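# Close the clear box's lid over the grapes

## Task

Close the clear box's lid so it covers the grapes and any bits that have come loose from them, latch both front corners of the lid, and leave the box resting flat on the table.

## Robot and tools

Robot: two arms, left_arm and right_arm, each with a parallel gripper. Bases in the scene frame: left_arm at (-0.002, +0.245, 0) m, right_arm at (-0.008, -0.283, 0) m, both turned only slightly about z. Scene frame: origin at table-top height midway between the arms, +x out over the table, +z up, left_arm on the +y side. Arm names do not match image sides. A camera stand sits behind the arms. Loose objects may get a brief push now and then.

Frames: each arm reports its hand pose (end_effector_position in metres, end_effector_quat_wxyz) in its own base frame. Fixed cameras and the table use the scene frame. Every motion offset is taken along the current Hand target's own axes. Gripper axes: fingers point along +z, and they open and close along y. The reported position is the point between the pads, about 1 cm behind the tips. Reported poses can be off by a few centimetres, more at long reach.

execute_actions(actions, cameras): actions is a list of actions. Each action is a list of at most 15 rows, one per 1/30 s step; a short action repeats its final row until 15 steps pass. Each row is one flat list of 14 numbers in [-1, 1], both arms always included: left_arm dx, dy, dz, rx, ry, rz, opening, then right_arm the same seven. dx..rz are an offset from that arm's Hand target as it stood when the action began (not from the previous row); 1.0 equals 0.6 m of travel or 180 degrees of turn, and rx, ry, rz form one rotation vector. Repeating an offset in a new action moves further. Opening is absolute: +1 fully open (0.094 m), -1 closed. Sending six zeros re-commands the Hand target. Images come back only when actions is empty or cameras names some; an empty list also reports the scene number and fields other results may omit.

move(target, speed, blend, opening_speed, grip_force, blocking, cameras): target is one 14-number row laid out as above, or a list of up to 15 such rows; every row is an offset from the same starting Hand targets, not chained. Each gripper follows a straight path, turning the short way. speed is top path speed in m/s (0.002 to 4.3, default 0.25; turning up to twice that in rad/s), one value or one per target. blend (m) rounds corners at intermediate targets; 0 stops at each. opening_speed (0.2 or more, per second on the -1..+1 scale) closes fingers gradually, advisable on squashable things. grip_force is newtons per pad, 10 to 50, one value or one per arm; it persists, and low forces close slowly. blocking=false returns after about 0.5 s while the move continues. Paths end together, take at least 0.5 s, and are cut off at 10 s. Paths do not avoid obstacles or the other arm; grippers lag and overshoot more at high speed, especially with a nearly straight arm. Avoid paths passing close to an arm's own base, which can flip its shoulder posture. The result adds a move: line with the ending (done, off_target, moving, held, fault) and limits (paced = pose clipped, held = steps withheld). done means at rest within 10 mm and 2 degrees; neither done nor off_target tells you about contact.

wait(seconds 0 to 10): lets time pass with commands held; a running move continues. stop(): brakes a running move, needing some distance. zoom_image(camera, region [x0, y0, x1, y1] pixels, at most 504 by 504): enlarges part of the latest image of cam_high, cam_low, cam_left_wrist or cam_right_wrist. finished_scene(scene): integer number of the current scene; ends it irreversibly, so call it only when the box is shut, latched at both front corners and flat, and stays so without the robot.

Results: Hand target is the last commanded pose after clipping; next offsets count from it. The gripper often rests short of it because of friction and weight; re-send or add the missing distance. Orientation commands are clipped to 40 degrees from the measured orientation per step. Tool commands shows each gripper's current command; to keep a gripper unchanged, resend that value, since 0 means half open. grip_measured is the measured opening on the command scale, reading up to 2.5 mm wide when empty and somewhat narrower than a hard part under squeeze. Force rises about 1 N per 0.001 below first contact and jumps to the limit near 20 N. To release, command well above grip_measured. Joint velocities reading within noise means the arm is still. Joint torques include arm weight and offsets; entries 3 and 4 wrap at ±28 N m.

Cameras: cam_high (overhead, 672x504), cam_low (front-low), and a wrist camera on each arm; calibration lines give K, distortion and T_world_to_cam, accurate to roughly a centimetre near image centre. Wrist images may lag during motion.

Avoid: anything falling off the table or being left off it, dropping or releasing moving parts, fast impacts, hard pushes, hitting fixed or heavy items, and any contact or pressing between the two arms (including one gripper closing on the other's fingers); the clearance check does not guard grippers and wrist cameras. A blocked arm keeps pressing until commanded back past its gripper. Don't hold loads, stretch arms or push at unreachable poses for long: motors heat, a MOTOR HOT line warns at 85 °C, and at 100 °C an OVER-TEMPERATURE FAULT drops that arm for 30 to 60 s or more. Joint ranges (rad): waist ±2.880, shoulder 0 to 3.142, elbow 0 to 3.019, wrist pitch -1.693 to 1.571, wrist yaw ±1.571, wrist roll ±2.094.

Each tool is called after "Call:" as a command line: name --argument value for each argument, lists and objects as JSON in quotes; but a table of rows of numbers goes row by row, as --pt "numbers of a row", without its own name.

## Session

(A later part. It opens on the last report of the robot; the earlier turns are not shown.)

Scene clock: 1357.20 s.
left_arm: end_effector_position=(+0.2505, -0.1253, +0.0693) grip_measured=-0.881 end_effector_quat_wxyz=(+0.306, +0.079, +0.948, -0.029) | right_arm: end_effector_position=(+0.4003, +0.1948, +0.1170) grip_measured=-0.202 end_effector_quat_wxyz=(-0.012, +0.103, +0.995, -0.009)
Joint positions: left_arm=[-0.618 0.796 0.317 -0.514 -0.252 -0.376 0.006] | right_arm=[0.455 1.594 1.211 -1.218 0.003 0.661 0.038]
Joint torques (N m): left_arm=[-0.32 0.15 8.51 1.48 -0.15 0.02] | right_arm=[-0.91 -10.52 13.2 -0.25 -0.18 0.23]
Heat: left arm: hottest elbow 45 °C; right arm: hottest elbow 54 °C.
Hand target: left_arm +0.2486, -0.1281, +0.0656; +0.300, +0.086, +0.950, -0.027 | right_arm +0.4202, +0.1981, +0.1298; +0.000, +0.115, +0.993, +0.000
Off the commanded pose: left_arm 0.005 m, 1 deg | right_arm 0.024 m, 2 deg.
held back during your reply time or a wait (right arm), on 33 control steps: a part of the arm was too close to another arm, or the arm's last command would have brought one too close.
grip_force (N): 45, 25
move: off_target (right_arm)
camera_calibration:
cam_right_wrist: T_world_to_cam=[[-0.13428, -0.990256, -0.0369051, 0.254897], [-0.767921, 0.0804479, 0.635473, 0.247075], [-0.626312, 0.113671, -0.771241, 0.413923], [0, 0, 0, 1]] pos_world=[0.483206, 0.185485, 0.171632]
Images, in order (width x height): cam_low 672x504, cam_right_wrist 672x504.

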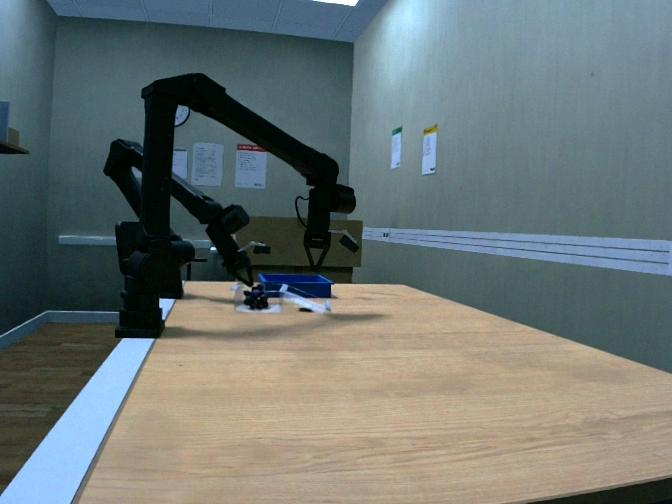

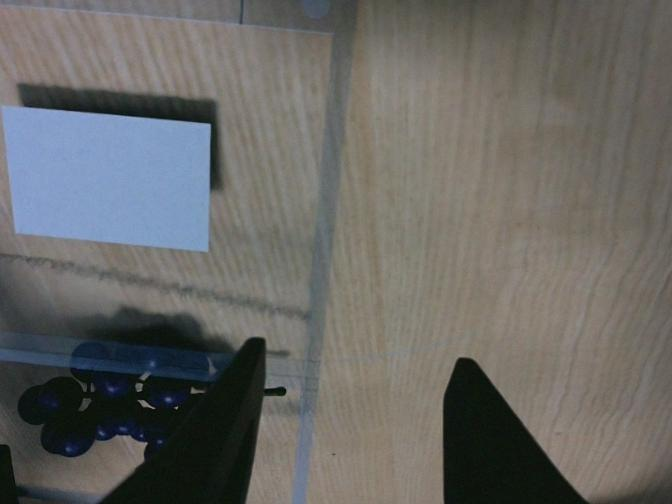

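Call:
move --target '[0, 0, 0, 0, 0, 0, -1, -0.0395, 0.0125, 0.1067, 0, 0, 0, -0.2]' --speed 0.12 --cameras '["cam_right_wrist", "cam_low"]'

Call:
zoom_image --camera "cam_low" --region '[200, 240, 340, 320]'

Scene clock: 1372.73 s.
left_arm: end_effector_position=(+0.2505, -0.1253, +0.0693) grip_measured=-0.881 end_effector_quat_wxyz=(+0.306, +0.079, +0.948, -0.029) | right_arm: end_effector_position=(+0.4269, +0.1988, +0.0598) grip_measured=-0.202 end_effector_quat_wxyz=(-0.014, +0.111, +0.994, -0.010)
Joint positions: left_arm=[-0.618 0.796 0.317 -0.514 -0.252 -0.376 0.006] | right_arm=[0.438 1.722 1.211 -1.093 0.003 0.661 0.038]
Joint torques (N m): left_arm=[-0.26 0.15 8.51 1.48 -0.15 0.02] | right_arm=[-0.91 -11.69 11.03 0.44 -0.17 0.04]
Heat: left arm: hottest elbow 45 °C; right arm: hottest elbow 51 °C.
Hand target: left_arm +0.2486, -0.1281, +0.0656; +0.300, +0.086, +0.950, -0.027 | right_arm +0.4449, +0.2000, +0.0658; +0.000, +0.115, +0.993, +0.000
Off the commanded pose: left_arm 0.005 m, 1 deg | right_arm 0.019 m, 2 deg.
grip_force (N): 45, 25
move: off_target (right_arm)
camera_calibration:
cam_right_wrist: T_world_to_cam=[[-0.151785, -0.987788, -0.0351473, 0.267183], [-0.764634, 0.0948128, 0.637452, 0.299148], [-0.626336, 0.12363, -0.769688, 0.383969], [0, 0, 0, 1]] pos_world=[0.509786, 0.188087, 0.114234]
Images, in order (width x height): cam_low 672x504, cam_right_wrist 672x504.

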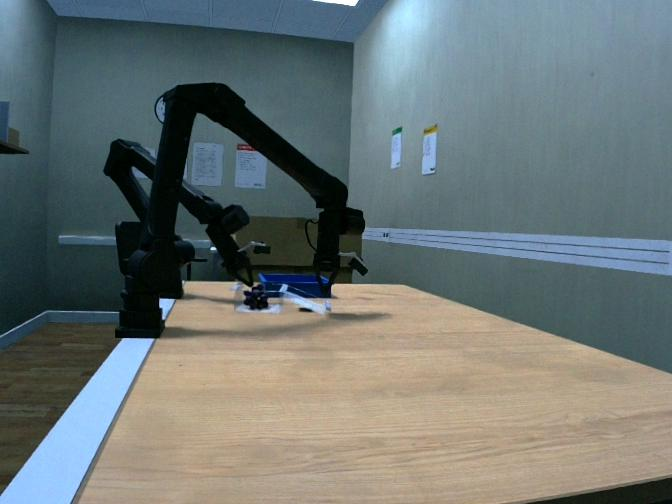

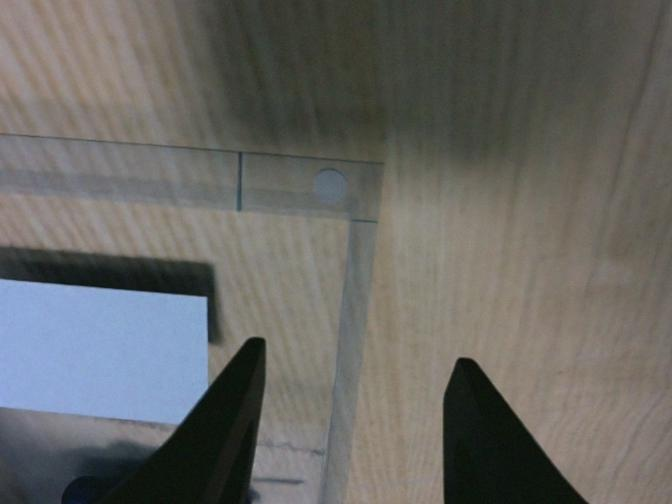

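Scaled by 3.600.

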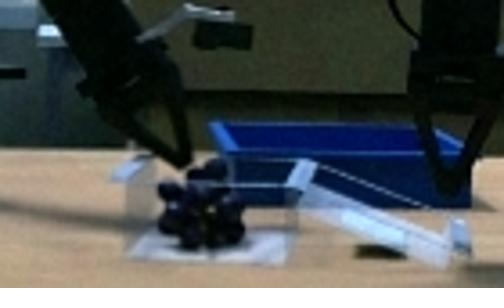

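Call:
move --target '[0, 0, 0, 0, 0, 0, -1, 0.045, -0.0054, 0.0717, 0, 0, 0, -0.1]' --speed 0.08 --cameras '["cam_right_wrist", "cam_low"]'

Call:
zoom_image --camera "cam_low" --region '[250, 260, 340, 324]'

Scene clock: 1389.17 s.
left_arm: end_effector_position=(+0.2505, -0.1253, +0.0693) grip_measured=-0.881 end_effector_quat_wxyz=(+0.306, +0.079, +0.948, -0.029) | right_arm: end_effector_position=(+0.4214, +0.1963, +0.0301) grip_measured=-0.102 end_effector_quat_wxyz=(+0.004, +0.117, +0.993, +0.001)
Joint positions: left_arm=[-0.618 0.796 0.317 -0.514 -0.252 -0.376 0.006] | right_arm=[0.438 1.728 1.127 -0.964 0.003 0.672 0.042]
Joint torques (N m): left_arm=[-0.32 0.09 8.53 1.48 -0.15 0.02] | right_arm=[1.08 -11.34 7.28 0.42 -0.17 0.17]
Heat: left arm: hottest elbow 45 °C; right arm: hottest elbow 49 °C.
Hand target: left_arm +0.2486, -0.1281, +0.0656; +0.300, +0.086, +0.950, -0.027 | right_arm +0.4181, +0.2030, +0.0228; +0.000, +0.115, +0.993, +0.000
Off the commanded pose: left_arm 0.005 m, 1 deg | right_arm 0.010 m, 0 deg.
grip_force (N): 45, 25
move: done
camera_calibration:
cam_right_wrist: T_world_to_cam=[[-0.161409, -0.98521, -0.0575234, 0.266955], [-0.786257, 0.0931488, 0.610839, 0.32429], [-0.596446, 0.143823, -0.789663, 0.341975], [0, 0, 0, 1]] pos_world=[0.502033, 0.183616, 0.0873122]
Images, in order (width x height): cam_low 672x504, cam_right_wrist 672x504.

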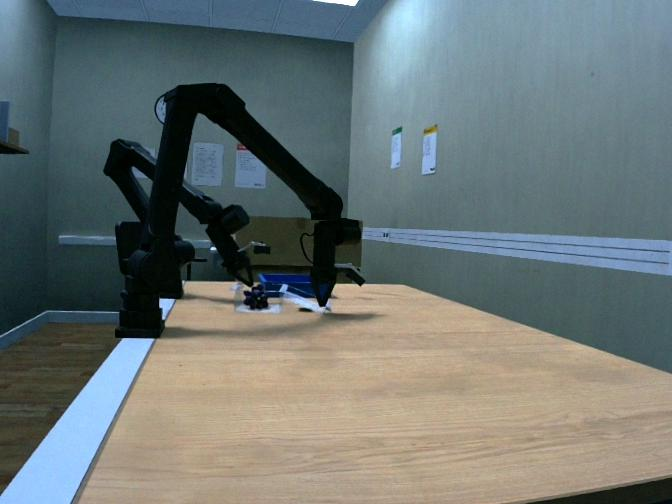

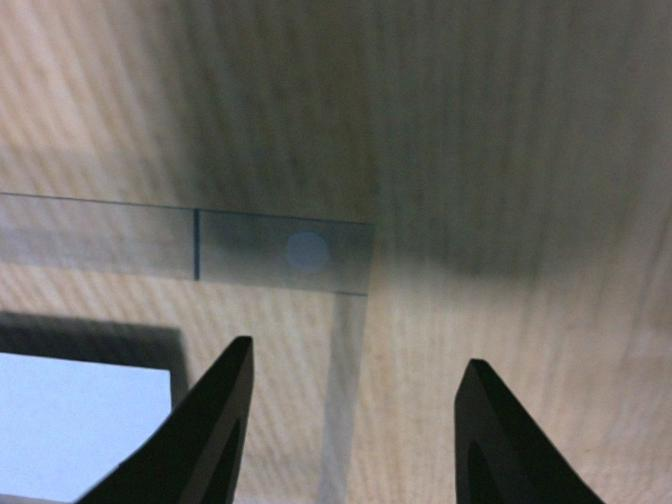

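Scaled by 5.600.

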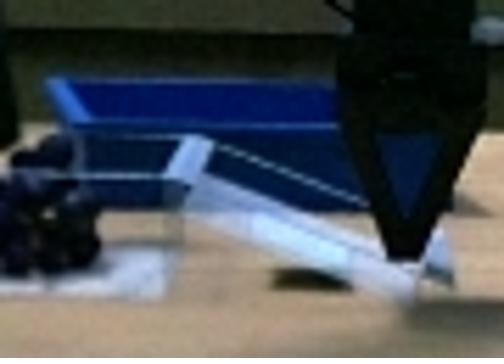

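Call:
move --pt "0 0 0 0 0 0 -1 0 0.003 0.0235 0 0 0 -0.1" --pt "0 0 0 0 0 0 -1 0 0.003 0.0235 0 0 0 -1" --speed 0.05 --opening_speed 0.4 --grip_force '[45, 30]' --cameras '["cam_right_wrist", "cam_low"]'

Call:
zoom_image --camera "cam_low" --region '[250, 260, 340, 324]'

Scene clock: 1400.20 s.
left_arm: end_effector_position=(+0.2505, -0.1253, +0.0693) grip_measured=-0.881 end_effector_quat_wxyz=(+0.306, +0.079, +0.948, -0.029) | right_arm: end_effector_position=(+0.4218, +0.1986, +0.0157) grip_measured=-0.887 end_effector_quat_wxyz=(+0.003, +0.117, +0.993, +0.002)
Joint positions: left_arm=[-0.618 0.796 0.317 -0.514 -0.252 -0.376 0.006] | right_arm=[0.441 1.753 1.117 -0.927 0.001 0.676 0.005]
Joint torques (N m): left_arm=[-0.32 0.15 8.51 1.48 -0.15 0.02] | right_arm=[1.26 -11.75 7.24 0.43 -0.11 0.24]
Heat: left arm: hottest elbow 45 °C; right arm: hottest elbow 48 °C.
Hand target: left_arm +0.2486, -0.1281, +0.0656; +0.300, +0.086, +0.950, -0.027 | right_arm +0.4184, +0.2047, +0.0087; +0.000, +0.115, +0.993, +0.000
Off the commanded pose: left_arm 0.005 m, 1 deg | right_arm 0.010 m, 0 deg.
grip_force (N): 45, 30
move: done
camera_calibration:
cam_right_wrist: T_world_to_cam=[[-0.161385, -0.985094, -0.0595392, 0.26859], [-0.78617, 0.0918586, 0.611145, 0.333439], [-0.596566, 0.145438, -0.789276, 0.330301], [0, 0, 0, 1]] pos_world=[0.502533, 0.185919, 0.0729104]
Images, in order (width x height): cam_low 672x504, cam_right_wrist 672x504.

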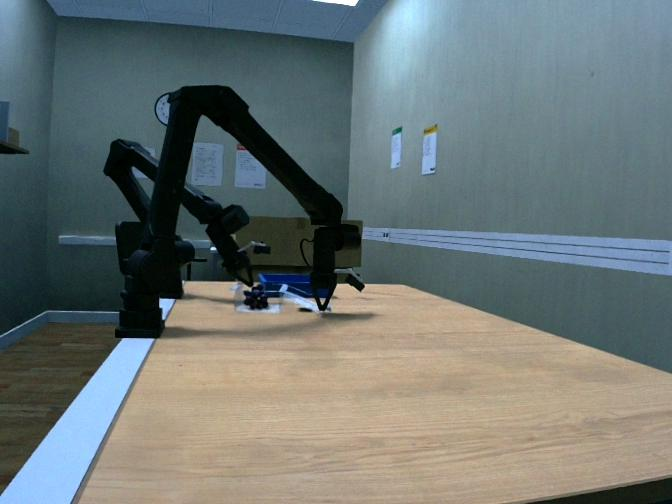

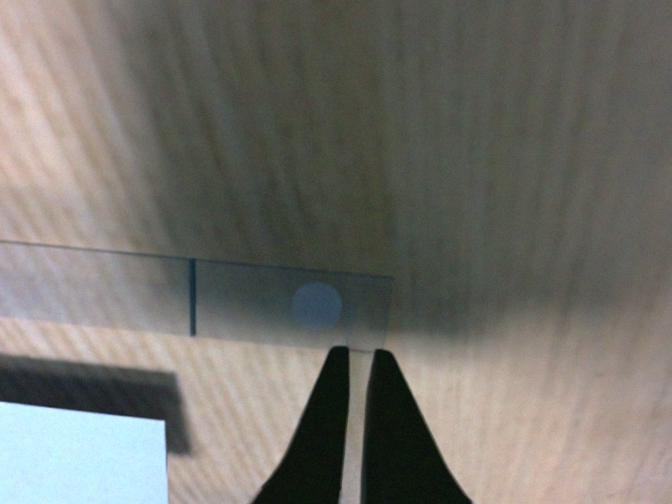

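Scaled by 5.600.

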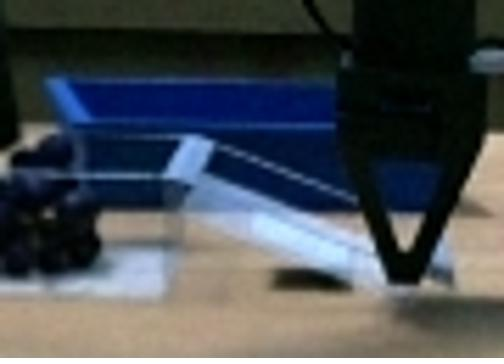

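Call:
move --pt "0 0 0 0 0 0 -1 -0.0148 -0.008 -0.1238 0 -0.083 0 -1" --pt "0 0 0 0 0 0 -1 0.038 -0.0015 -0.2022 0 -0.222 0 -1" --pt "0 0 0 0 0 0 -1 0.122 -0.0007 -0.2472 0 -0.361 0 -1" --pt "0 0 0 0 0 0 -1 0.1925 0 -0.2555 0 -0.456 0 -1" --speed 0.06 --blend '[0.02, 0.02, 0.02, 0]' --cameras '["cam_left_wrist", "cam_right_wrist", "cam_low", "cam_high"]'

Call:
zoom_image --camera "cam_low" --region '[200, 220, 340, 320]'

Scene clock: 1434.30 s.
left_arm: end_effector_position=(+0.2501, -0.1261, +0.0692) grip_measured=-0.881 end_effector_quat_wxyz=(+0.305, +0.080, +0.948, -0.030) | right_arm: end_effector_position=(+0.3472, +0.2110, +0.1608) grip_measured=-0.888 end_effector_quat_wxyz=(+0.562, +0.114, +0.816, -0.079)
Joint positions: left_arm=[-0.619 0.796 0.317 -0.514 -0.249 -0.376 0.006] | right_arm=[0.931 1.25 0.59 -0.164 1.063 0.756 0.005]
Joint torques (N m): left_arm=[-0.26 0.15 8.51 1.47 -0.24 0.02] | right_arm=[2.9 -6.83 7.42 1.46 -0.27 0.02]
Heat: left arm: hottest elbow 46 °C; right arm: hottest elbow 45 °C.
Hand target: left_arm +0.2486, -0.1281, +0.0656; +0.300, +0.086, +0.950, -0.027 | right_arm +0.3384, +0.2232, +0.1581; +0.560, +0.095, +0.821, -0.064 (not the last commanded pose)
Off the commanded pose: left_arm 0.004 m, 1 deg | right_arm 0.046 m, 13 deg.
grip_force (N): 45, 30
move: off_target (right_arm; path cut at 10 s); path passed 3 of 4 targets
camera_calibration:
cam_left_wrist: T_world_to_cam=[[-0.0656452, -0.995882, 0.0625315, -0.115335], [-0.992926, 0.0714069, 0.0948643, 0.272282], [-0.0989388, -0.0558618, -0.993524, 0.182113], [0, 0, 0, 1]] pos_world=[0.280803, -0.124129, 0.162316]
cam_right_wrist: T_world_to_cam=[[-0.198599, -0.978956, 0.0469387, 0.271813], [-0.846956, 0.147327, -0.510842, 0.374765], [0.493177, -0.141208, -0.858392, 0.0916563], [0, 0, 0, 1]] pos_world=[0.326188, 0.223822, 0.257364]

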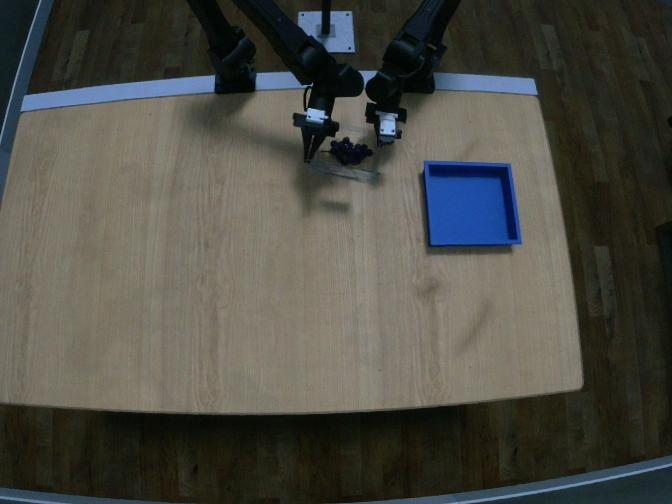

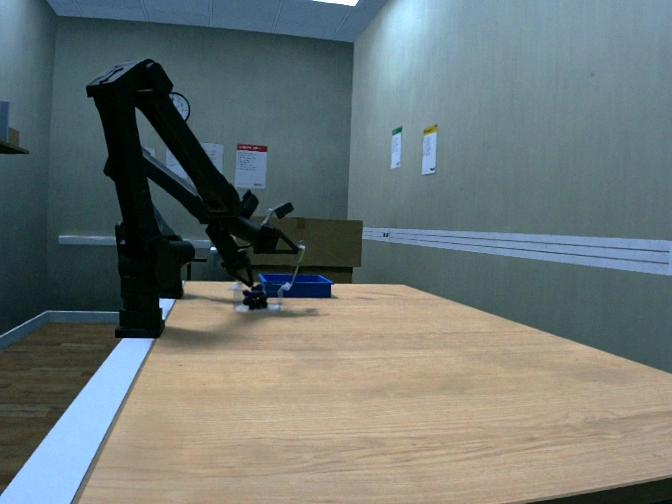

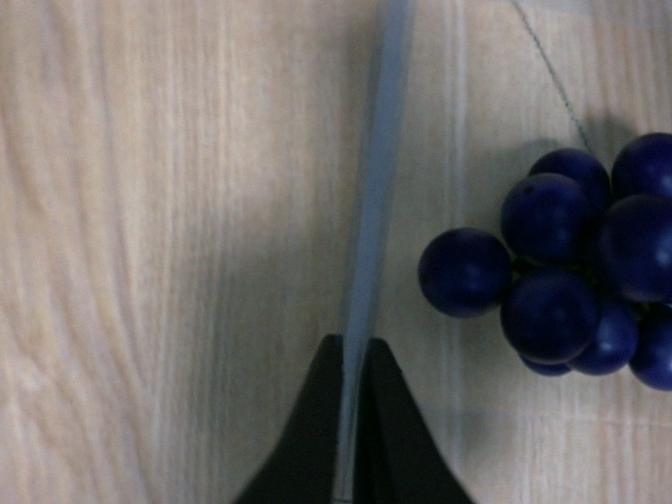

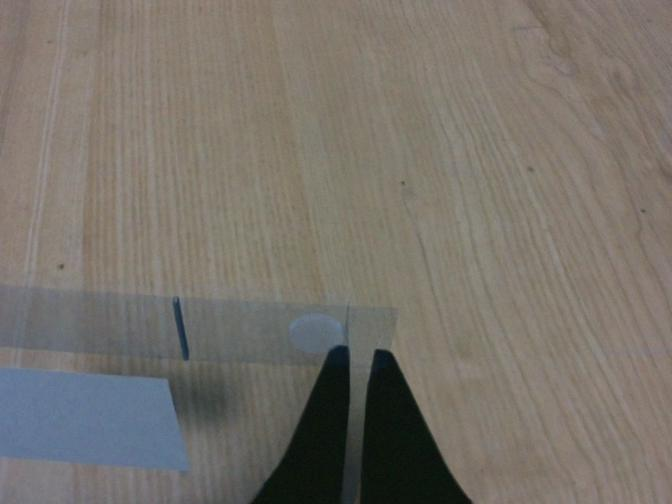

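Scaled by 3.600.

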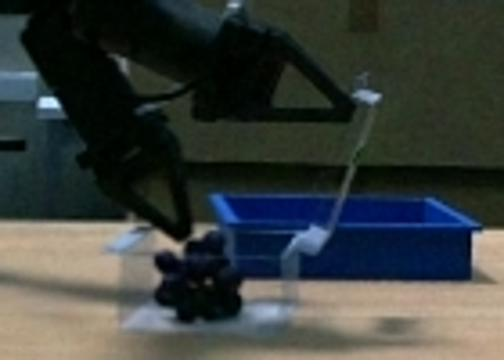

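Call:
move --target '[0, 0, 0, 0, 0, 0, -1, 0.0253, 0.002, -0.0778, 0, -0.094, 0, -1]' --speed 0.06 --cameras '["cam_low"]'

Call:
zoom_image --camera "cam_low" --region '[200, 220, 340, 320]'

Scene clock: 1447.40 s.
left_arm: end_effector_position=(+0.2502, -0.1259, +0.0692) grip_measured=-0.881 end_effector_quat_wxyz=(+0.306, +0.080, +0.948, -0.030) | right_arm: end_effector_position=(+0.2965, +0.2226, +0.1663) grip_measured=-0.888 end_effector_quat_wxyz=(+0.674, +0.105, +0.726, -0.089)
Joint positions: left_arm=[-0.619 0.796 0.317 -0.514 -0.251 -0.376 0.006] | right_arm=[1.125 1.34 0.416 0.504 1.383 0.427 0.005]
Joint torques (N m): left_arm=[-0.21 0.09 8.51 1.48 -0.19 0.02] | right_arm=[2.43 -4.54 6.74 1.61 -0.36 0]
Heat: left arm: hottest elbow 46 °C; right arm: hottest elbow 45 °C.
Hand target: left_arm +0.2486, -0.1281, +0.0656; +0.300, +0.086, +0.950, -0.027 | right_arm +0.2909, +0.2354, +0.1609; +0.675, +0.084, +0.729, -0.078
Off the commanded pose: left_arm 0.005 m, 1 deg | right_arm 0.015 m, 3 deg.
grip_force (N): 45, 30
move: off_target (right_arm)
Images, in order (width x height): cam_low 672x504.

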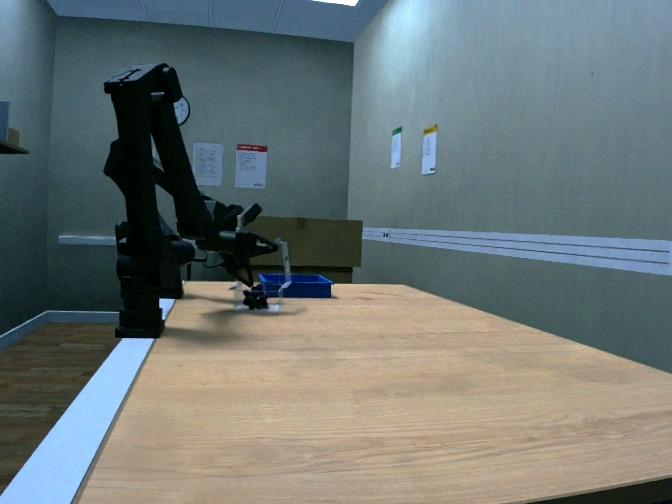

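Scaled by 3.600.

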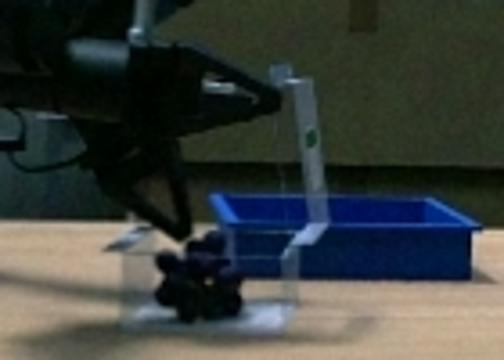

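Call:
move --target '[0, 0, 0, 0, 0, 0, -1, 0.0208, -0.0038, -0.0335, 0, -0.03, 0, -1]' --speed 0.06 --cameras '["cam_low", "cam_left_wrist"]'

Call:
zoom_image --camera "cam_low" --region '[200, 220, 340, 320]'

Scene clock: 1459.90 s.
left_arm: end_effector_position=(+0.2502, -0.1258, +0.0693) grip_measured=-0.881 end_effector_quat_wxyz=(+0.306, +0.080, +0.948, -0.029) | right_arm: end_effector_position=(+0.2753, +0.2257, +0.1599) grip_measured=-0.888 end_effector_quat_wxyz=(+0.697, +0.114, +0.702, -0.089)
Joint positions: left_arm=[-0.619 0.796 0.317 -0.514 -0.251 -0.376 0.006] | right_arm=[1.197 1.471 0.363 0.972 1.483 0.17 0.005]
Joint torques (N m): left_arm=[-0.21 0.15 8.51 1.48 -0.18 0.02] | right_arm=[2.32 -4.13 5.18 1.2 -0.91 0.03]
Heat: left arm: hottest elbow 46 °C; right arm: hottest elbow 44 °C.
Hand target: left_arm +0.2486, -0.1281, +0.0656; +0.300, +0.086, +0.950, -0.027 | right_arm +0.2699, +0.2381, +0.1501; +0.708, +0.080, +0.697, -0.082
Off the commanded pose: left_arm 0.005 m, 1 deg | right_arm 0.017 m, 4 deg.
grip_force (N): 45, 30
move: off_target (right_arm)
camera_calibration:
cam_left_wrist: T_world_to_cam=[[-0.0646923, -0.996033, 0.0611039, -0.115191], [-0.993091, 0.0702669, 0.0939838, 0.272407], [-0.0979045, -0.0546017, -0.993697, 0.182125], [0, 0, 0, 1]] pos_world=[0.280904, -0.12393, 0.162414]
Images, in order (width x height): cam_low 672x504, cam_left_wrist 672x504.

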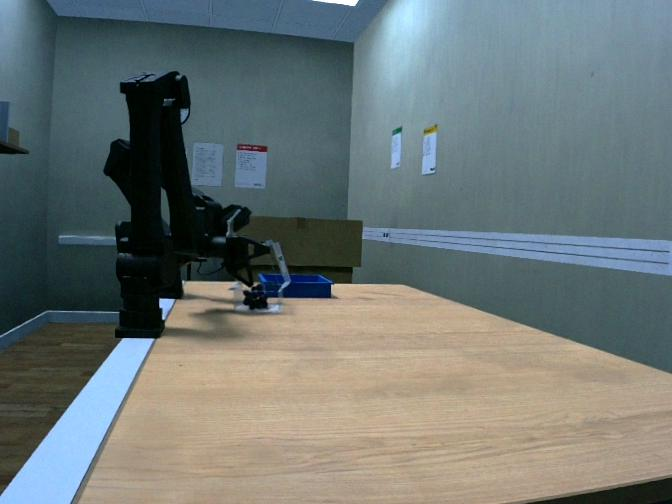

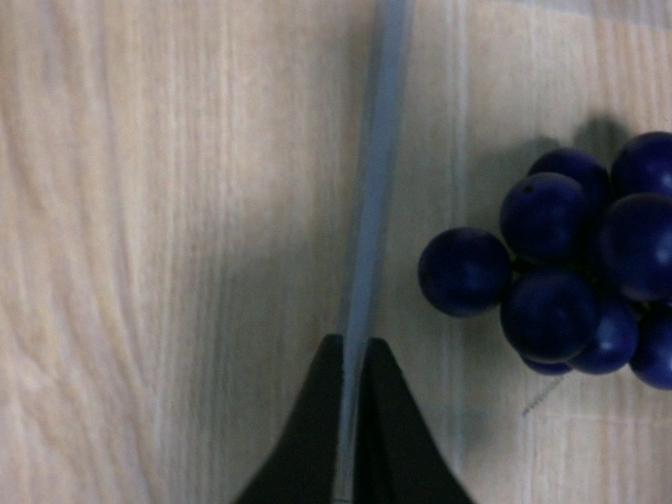

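Scaled by 3.600.

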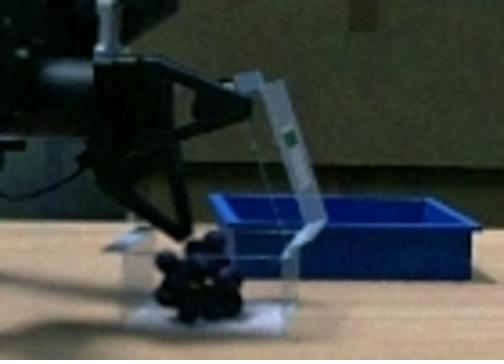

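Call:
move --pt "0 0 0 0 0 0 -0.6 0 0 0 0 0 0 -1" --pt "0 0 -0.1167 0 0 0 -0.6 0 0 0 0 0 0 -1" --pt "-0.1498 0.0192 -0.3313 0 0 0 -0.6 0 0 0 0 0 0 -1" --pt "-0.3145 0.0623 -0.3177 0.004 0.1941 0.0105 -0.6 0 0 0 0 0 0 -1" --pt "-0.5005 -0.066 -0.188 0.004 0.1941 0.0105 -0.6 0 0 0 0 0 0 -1" --speed '[0.1, 0.1, 0.2, 0.25, 0.25]' --blend '[0, 0.01, 0.03, 0.03, 0]' --opening_speed 0.8 --cameras '["all"]'

Call:
zoom_image --camera "cam_low" --region '[200, 220, 340, 320]'

Scene clock: 1493.90 s.
left_arm: end_effector_position=(+0.4109, -0.1901, +0.3092) grip_measured=-0.601 end_effector_quat_wxyz=(-0.005, +0.109, +0.994, +0.001) | right_arm: end_effector_position=(+0.2725, +0.2329, +0.1595) grip_measured=-0.895 end_effector_quat_wxyz=(+0.698, +0.101, +0.705, -0.079)
Joint positions: left_arm=[-0.432 1.535 1.655 -1.701 0.002 -0.214 0.019] | right_arm=[1.212 1.471 0.363 0.972 1.466 0.166 0.005]
Joint torques (N m): left_arm=[-0.15 -10.05 13.38 0.03 0 -0.15] | right_arm=[1.14 -4.37 5.05 1.02 -0.21 0.12]
Heat: left arm: hottest elbow 47 °C; right arm: hottest elbow 42 °C.
Hand target: left_arm +0.4197, -0.1997, +0.3303; +0.001, +0.107, +0.994, -0.001 | right_arm +0.2695, +0.2375, +0.1508; +0.696, +0.085, +0.708, -0.082 (not the last commanded pose)
Off the commanded pose: left_arm 0.025 m, 1 deg | right_arm 0.011 m, 3 deg.
joint sent to its limit (left arm) — joint 4 (wrist pitch), lower limit. The joint targets still meet the commanded pose.
grip_force (N): 45, 30
move: off_target (left_arm, right_arm)
camera_calibration:
cam_left_wrist: T_world_to_cam=[[-0.1006, -0.994746, -0.0189711, -0.143663], [-0.746624, 0.0628765, 0.662268, 0.135493], [-0.657596, 0.0807882, -0.749027, 0.612788], [0, 0, 0, 1]] pos_world=[0.489676, -0.200934, 0.366537]
cam_right_wrist: T_world_to_cam=[[-0.196556, -0.979664, 0.0403039, 0.279185], [-0.624085, 0.0932984, -0.775766, 0.301794], [0.75623, -0.177634, -0.629732, 0.0308274], [0, 0, 0, 1]] pos_world=[0.219908, 0.250827, 0.242282]

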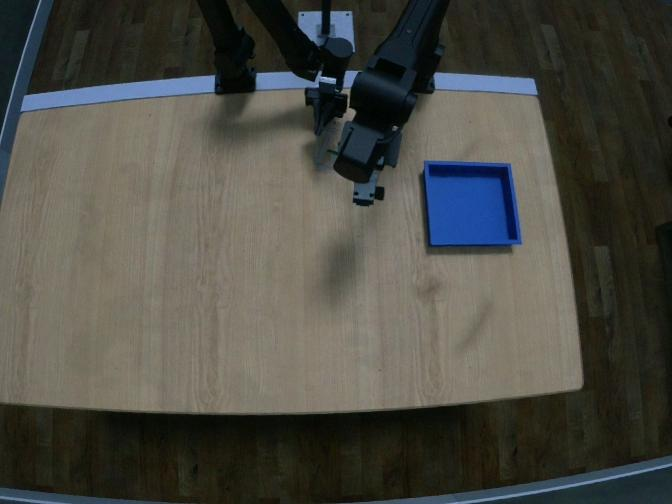

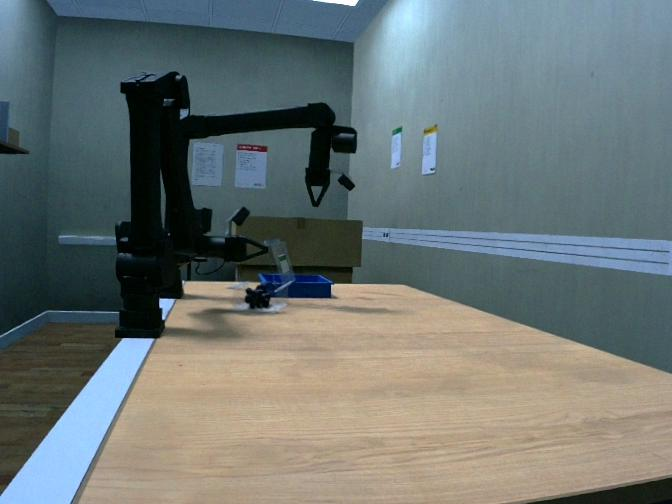

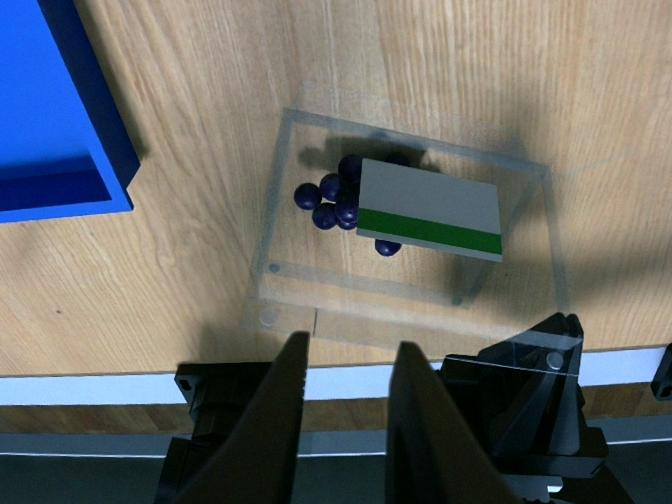

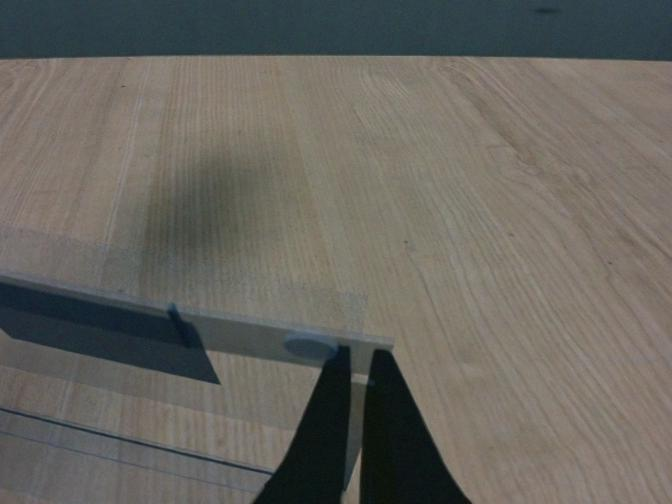

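Scaled by 3.600.

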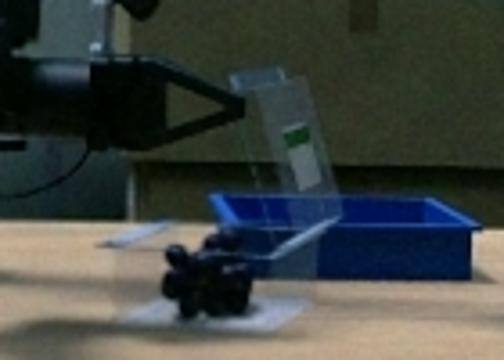

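Call:
move --target '[0.106, -0.061, 0.2255, 0, 0, 0, -1, 0, 0, 0, 0, 0, 0, -1]' --speed 0.12 --cameras '["cam_left_wrist", "cam_low", "cam_high"]'

Call:
zoom_image --camera "cam_low" --region '[200, 220, 340, 320]'

Scene clock: 1530.20 s.
left_arm: end_effector_position=(+0.3518, -0.2167, +0.1846) grip_measured=-0.980 end_effector_quat_wxyz=(-0.016, +0.107, +0.994, +0.006) | right_arm: end_effector_position=(+0.2725, +0.2329, +0.1595) grip_measured=-0.895 end_effector_quat_wxyz=(+0.698, +0.101, +0.705, -0.079)
Joint positions: left_arm=[-0.55 1.463 1.247 -1.39 0.002 -0.335 0.001] | right_arm=[1.212 1.471 0.363 0.972 1.466 0.166 0.005]
Joint torques (N m): left_arm=[-0.38 -11.69 8.35 0.84 -0.01 -0.12] | right_arm=[1.32 -4.19 5.14 1.02 -0.21 0.12]
Heat: left arm: hottest elbow 56 °C; right arm: hottest elbow 41 °C.
Hand target: left_arm +0.3499, -0.2222, +0.1949; +0.001, +0.107, +0.994, -0.001 | right_arm +0.2695, +0.2375, +0.1508; +0.696, +0.085, +0.708, -0.082
Off the commanded pose: left_arm 0.012 m, 2 deg | right_arm 0.010 m, 2 deg.
grip_force (N): 45, 30
move: off_target (left_arm)
camera_calibration:
cam_left_wrist: T_world_to_cam=[[-0.0984897, -0.994664, -0.0307268, -0.17712], [-0.732689, 0.0515863, 0.678605, 0.165181], [-0.673399, 0.0893488, -0.73386, 0.48739], [0, 0, 0, 1]] pos_world=[0.43179, -0.228243, 0.240141]
Images, in order (width x height): cam_high 672x504, cam_low 672x504, cam_left_wrist 672x504.

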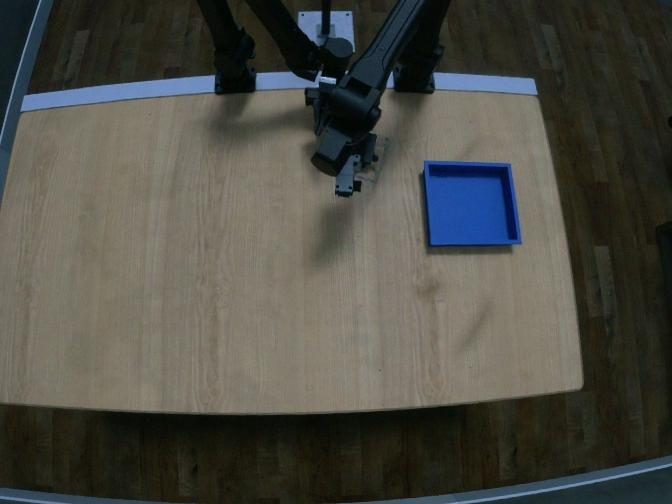

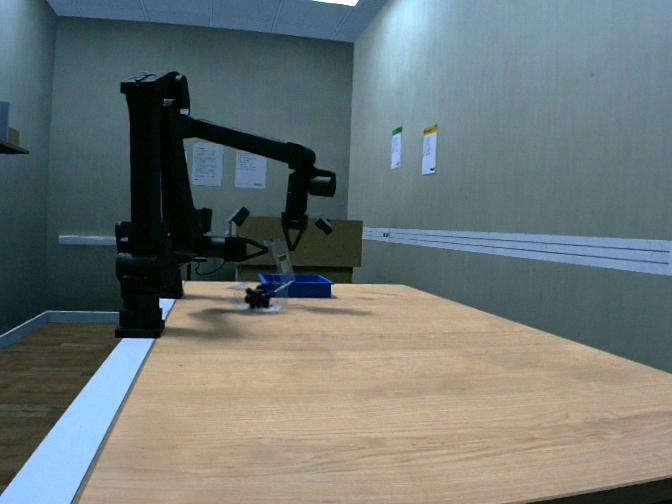

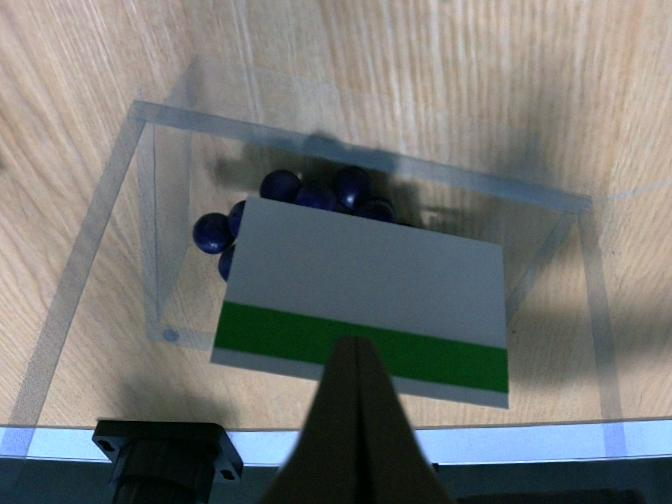

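Scaled by 3.600.

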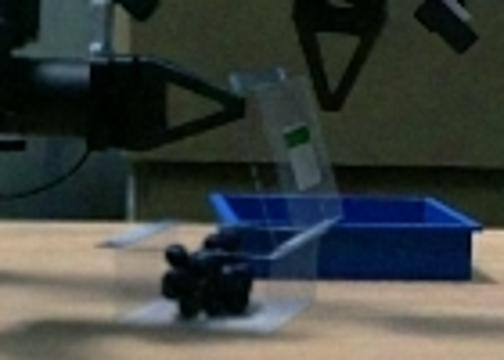

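Call:
move --target '[0.0577, -0.001, 0, 0, 0, 0, -1, 0, 0, 0, 0, 0, 0, -1]' --speed 0.05 --cameras '["cam_left_wrist", "cam_right_wrist", "cam_low"]'

Call:
zoom_image --camera "cam_low" --region '[200, 220, 340, 320]'

Scene clock: 1545.83 s.
left_arm: end_effector_position=(+0.3209, -0.2105, +0.1873) grip_measured=-0.980 end_effector_quat_wxyz=(-0.011, +0.106, +0.994, +0.005) | right_arm: end_effector_position=(+0.2720, +0.2336, +0.1594) grip_measured=-0.895 end_effector_quat_wxyz=(+0.698, +0.100, +0.705, -0.078)
Joint positions: left_arm=[-0.578 1.379 1.168 -1.384 0.002 -0.367 0.001] | right_arm=[1.215 1.472 0.363 0.972 1.466 0.166 0.005]
Joint torques (N m): left_arm=[-0.67 -10.46 8.05 0.64 0 -0.19] | right_arm=[1.08 -4.48 5.14 0.98 -0.18 0.14]
Heat: left arm: hottest elbow 52 °C; right arm: hottest elbow 41 °C.
Hand target: left_arm +0.3160, -0.2154, +0.1948; +0.000, +0.107, +0.994, -0.001 | right_arm +0.2695, +0.2374, +0.1508; +0.696, +0.085, +0.708, -0.082
Off the commanded pose: left_arm 0.010 m, 1 deg | right_arm 0.010 m, 2 deg.
grip_force (N): 45, 30
move: done
camera_calibration:
cam_left_wrist: T_world_to_cam=[[-0.0947887, -0.995129, -0.0270697, -0.175808], [-0.739408, 0.0521716, 0.671233, 0.144139], [-0.666551, 0.0836409, -0.740752, 0.465942], [0, 0, 0, 1]] pos_world=[0.400487, -0.221443, 0.243638]
cam_right_wrist: T_world_to_cam=[[-0.193896, -0.980177, 0.0407133, 0.27911], [-0.624534, 0.0913263, -0.77564, 0.301851], [0.756546, -0.175821, -0.629861, 0.0308289], [0, 0, 0, 1]] pos_world=[0.219311, 0.25143, 0.242182]
Images, in order (width x height): cam_low 672x504, cam_left_wrist 672x504, cam_right_wrist 672x504.

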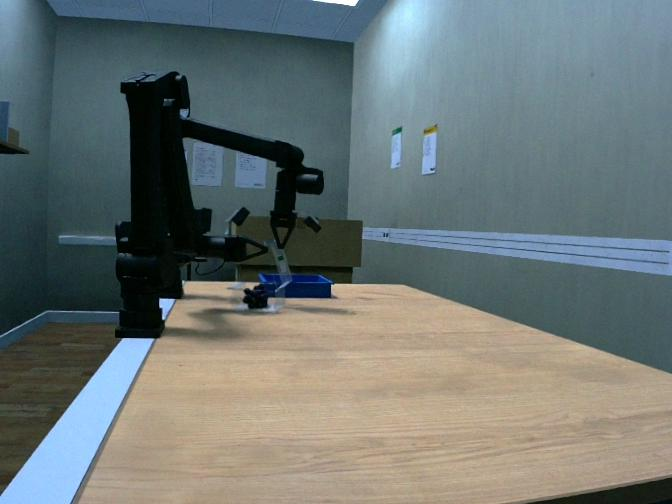

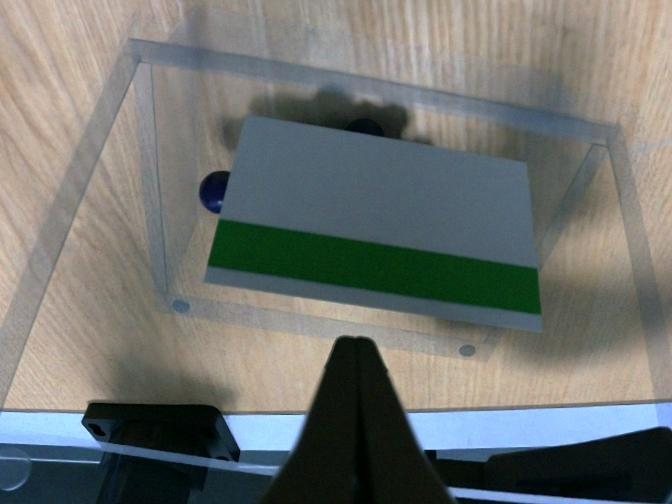

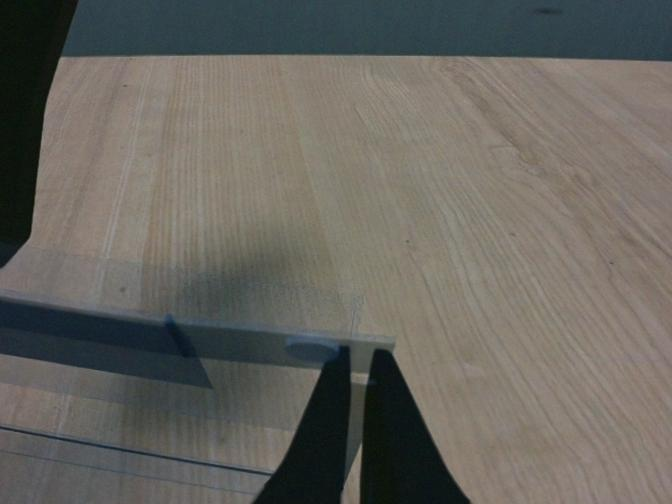

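Scaled by 3.600.

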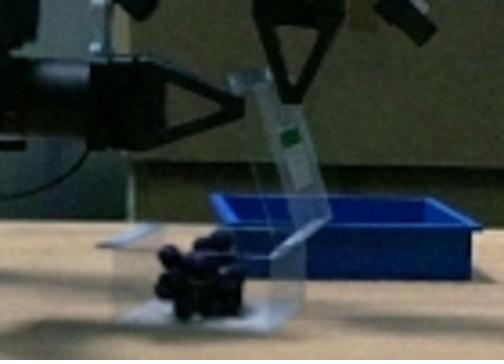

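Call:
move --target '[0.015, 0, 0, 0, 0, 0, -1, 0, 0, 0, 0, 0, 0, -1]' --speed 0.04 --cameras '["cam_low", "cam_right_wrist"]'

Call:
zoom_image --camera "cam_low" --region '[200, 220, 340, 320]'

Scene clock: 1552.43 s.
left_arm: end_effector_position=(+0.3151, -0.2085, +0.1881) grip_measured=-0.980 end_effector_quat_wxyz=(-0.008, +0.104, +0.995, +0.004) | right_arm: end_effector_position=(+0.2717, +0.2340, +0.1593) grip_measured=-0.895 end_effector_quat_wxyz=(+0.698, +0.100, +0.705, -0.077)
Joint positions: left_arm=[-0.584 1.359 1.15 -1.38 -0.001 -0.375 0.001] | right_arm=[1.216 1.472 0.363 0.972 1.466 0.166 0.005]
Joint torques (N m): left_arm=[-0.91 -10.29 7.84 0.42 0.09 -0.11] | right_arm=[0.79 -4.31 5.14 1.01 -0.2 0.12]
Heat: left arm: hottest elbow 52 °C; right arm: hottest elbow 41 °C.
Hand target: left_arm +0.3072, -0.2134, +0.1948; +0.000, +0.107, +0.994, -0.001 | right_arm +0.2695, +0.2374, +0.1507; +0.696, +0.085, +0.708, -0.082
Off the commanded pose: left_arm 0.012 m, 1 deg | right_arm 0.009 m, 2 deg.
grip_force (N): 45, 30
move: off_target (left_arm)
camera_calibration:
cam_right_wrist: T_world_to_cam=[[-0.192434, -0.98045, 0.0410664, 0.279015], [-0.624741, 0.0901322, -0.775612, 0.301899], [0.756748, -0.17491, -0.629872, 0.0307741], [0, 0, 0, 1]] pos_world=[0.219013, 0.251732, 0.242083]
Images, in order (width x height): cam_low 672x504, cam_right_wrist 672x504.

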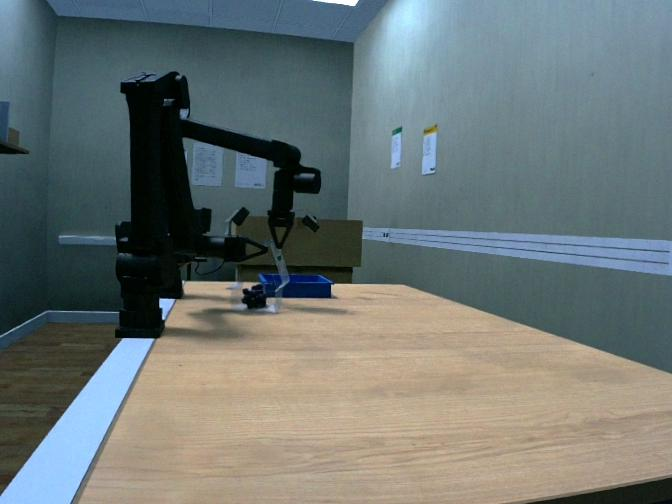

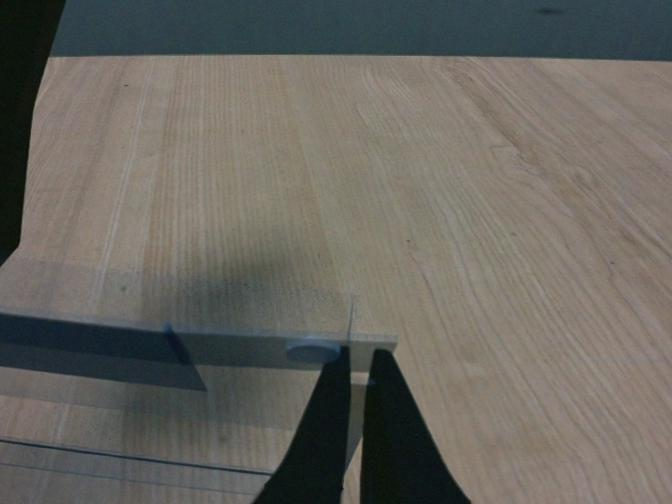

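Scaled by 3.600.

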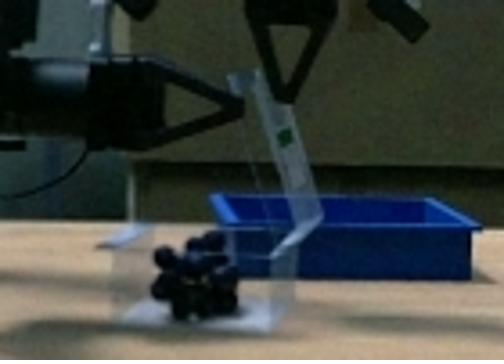

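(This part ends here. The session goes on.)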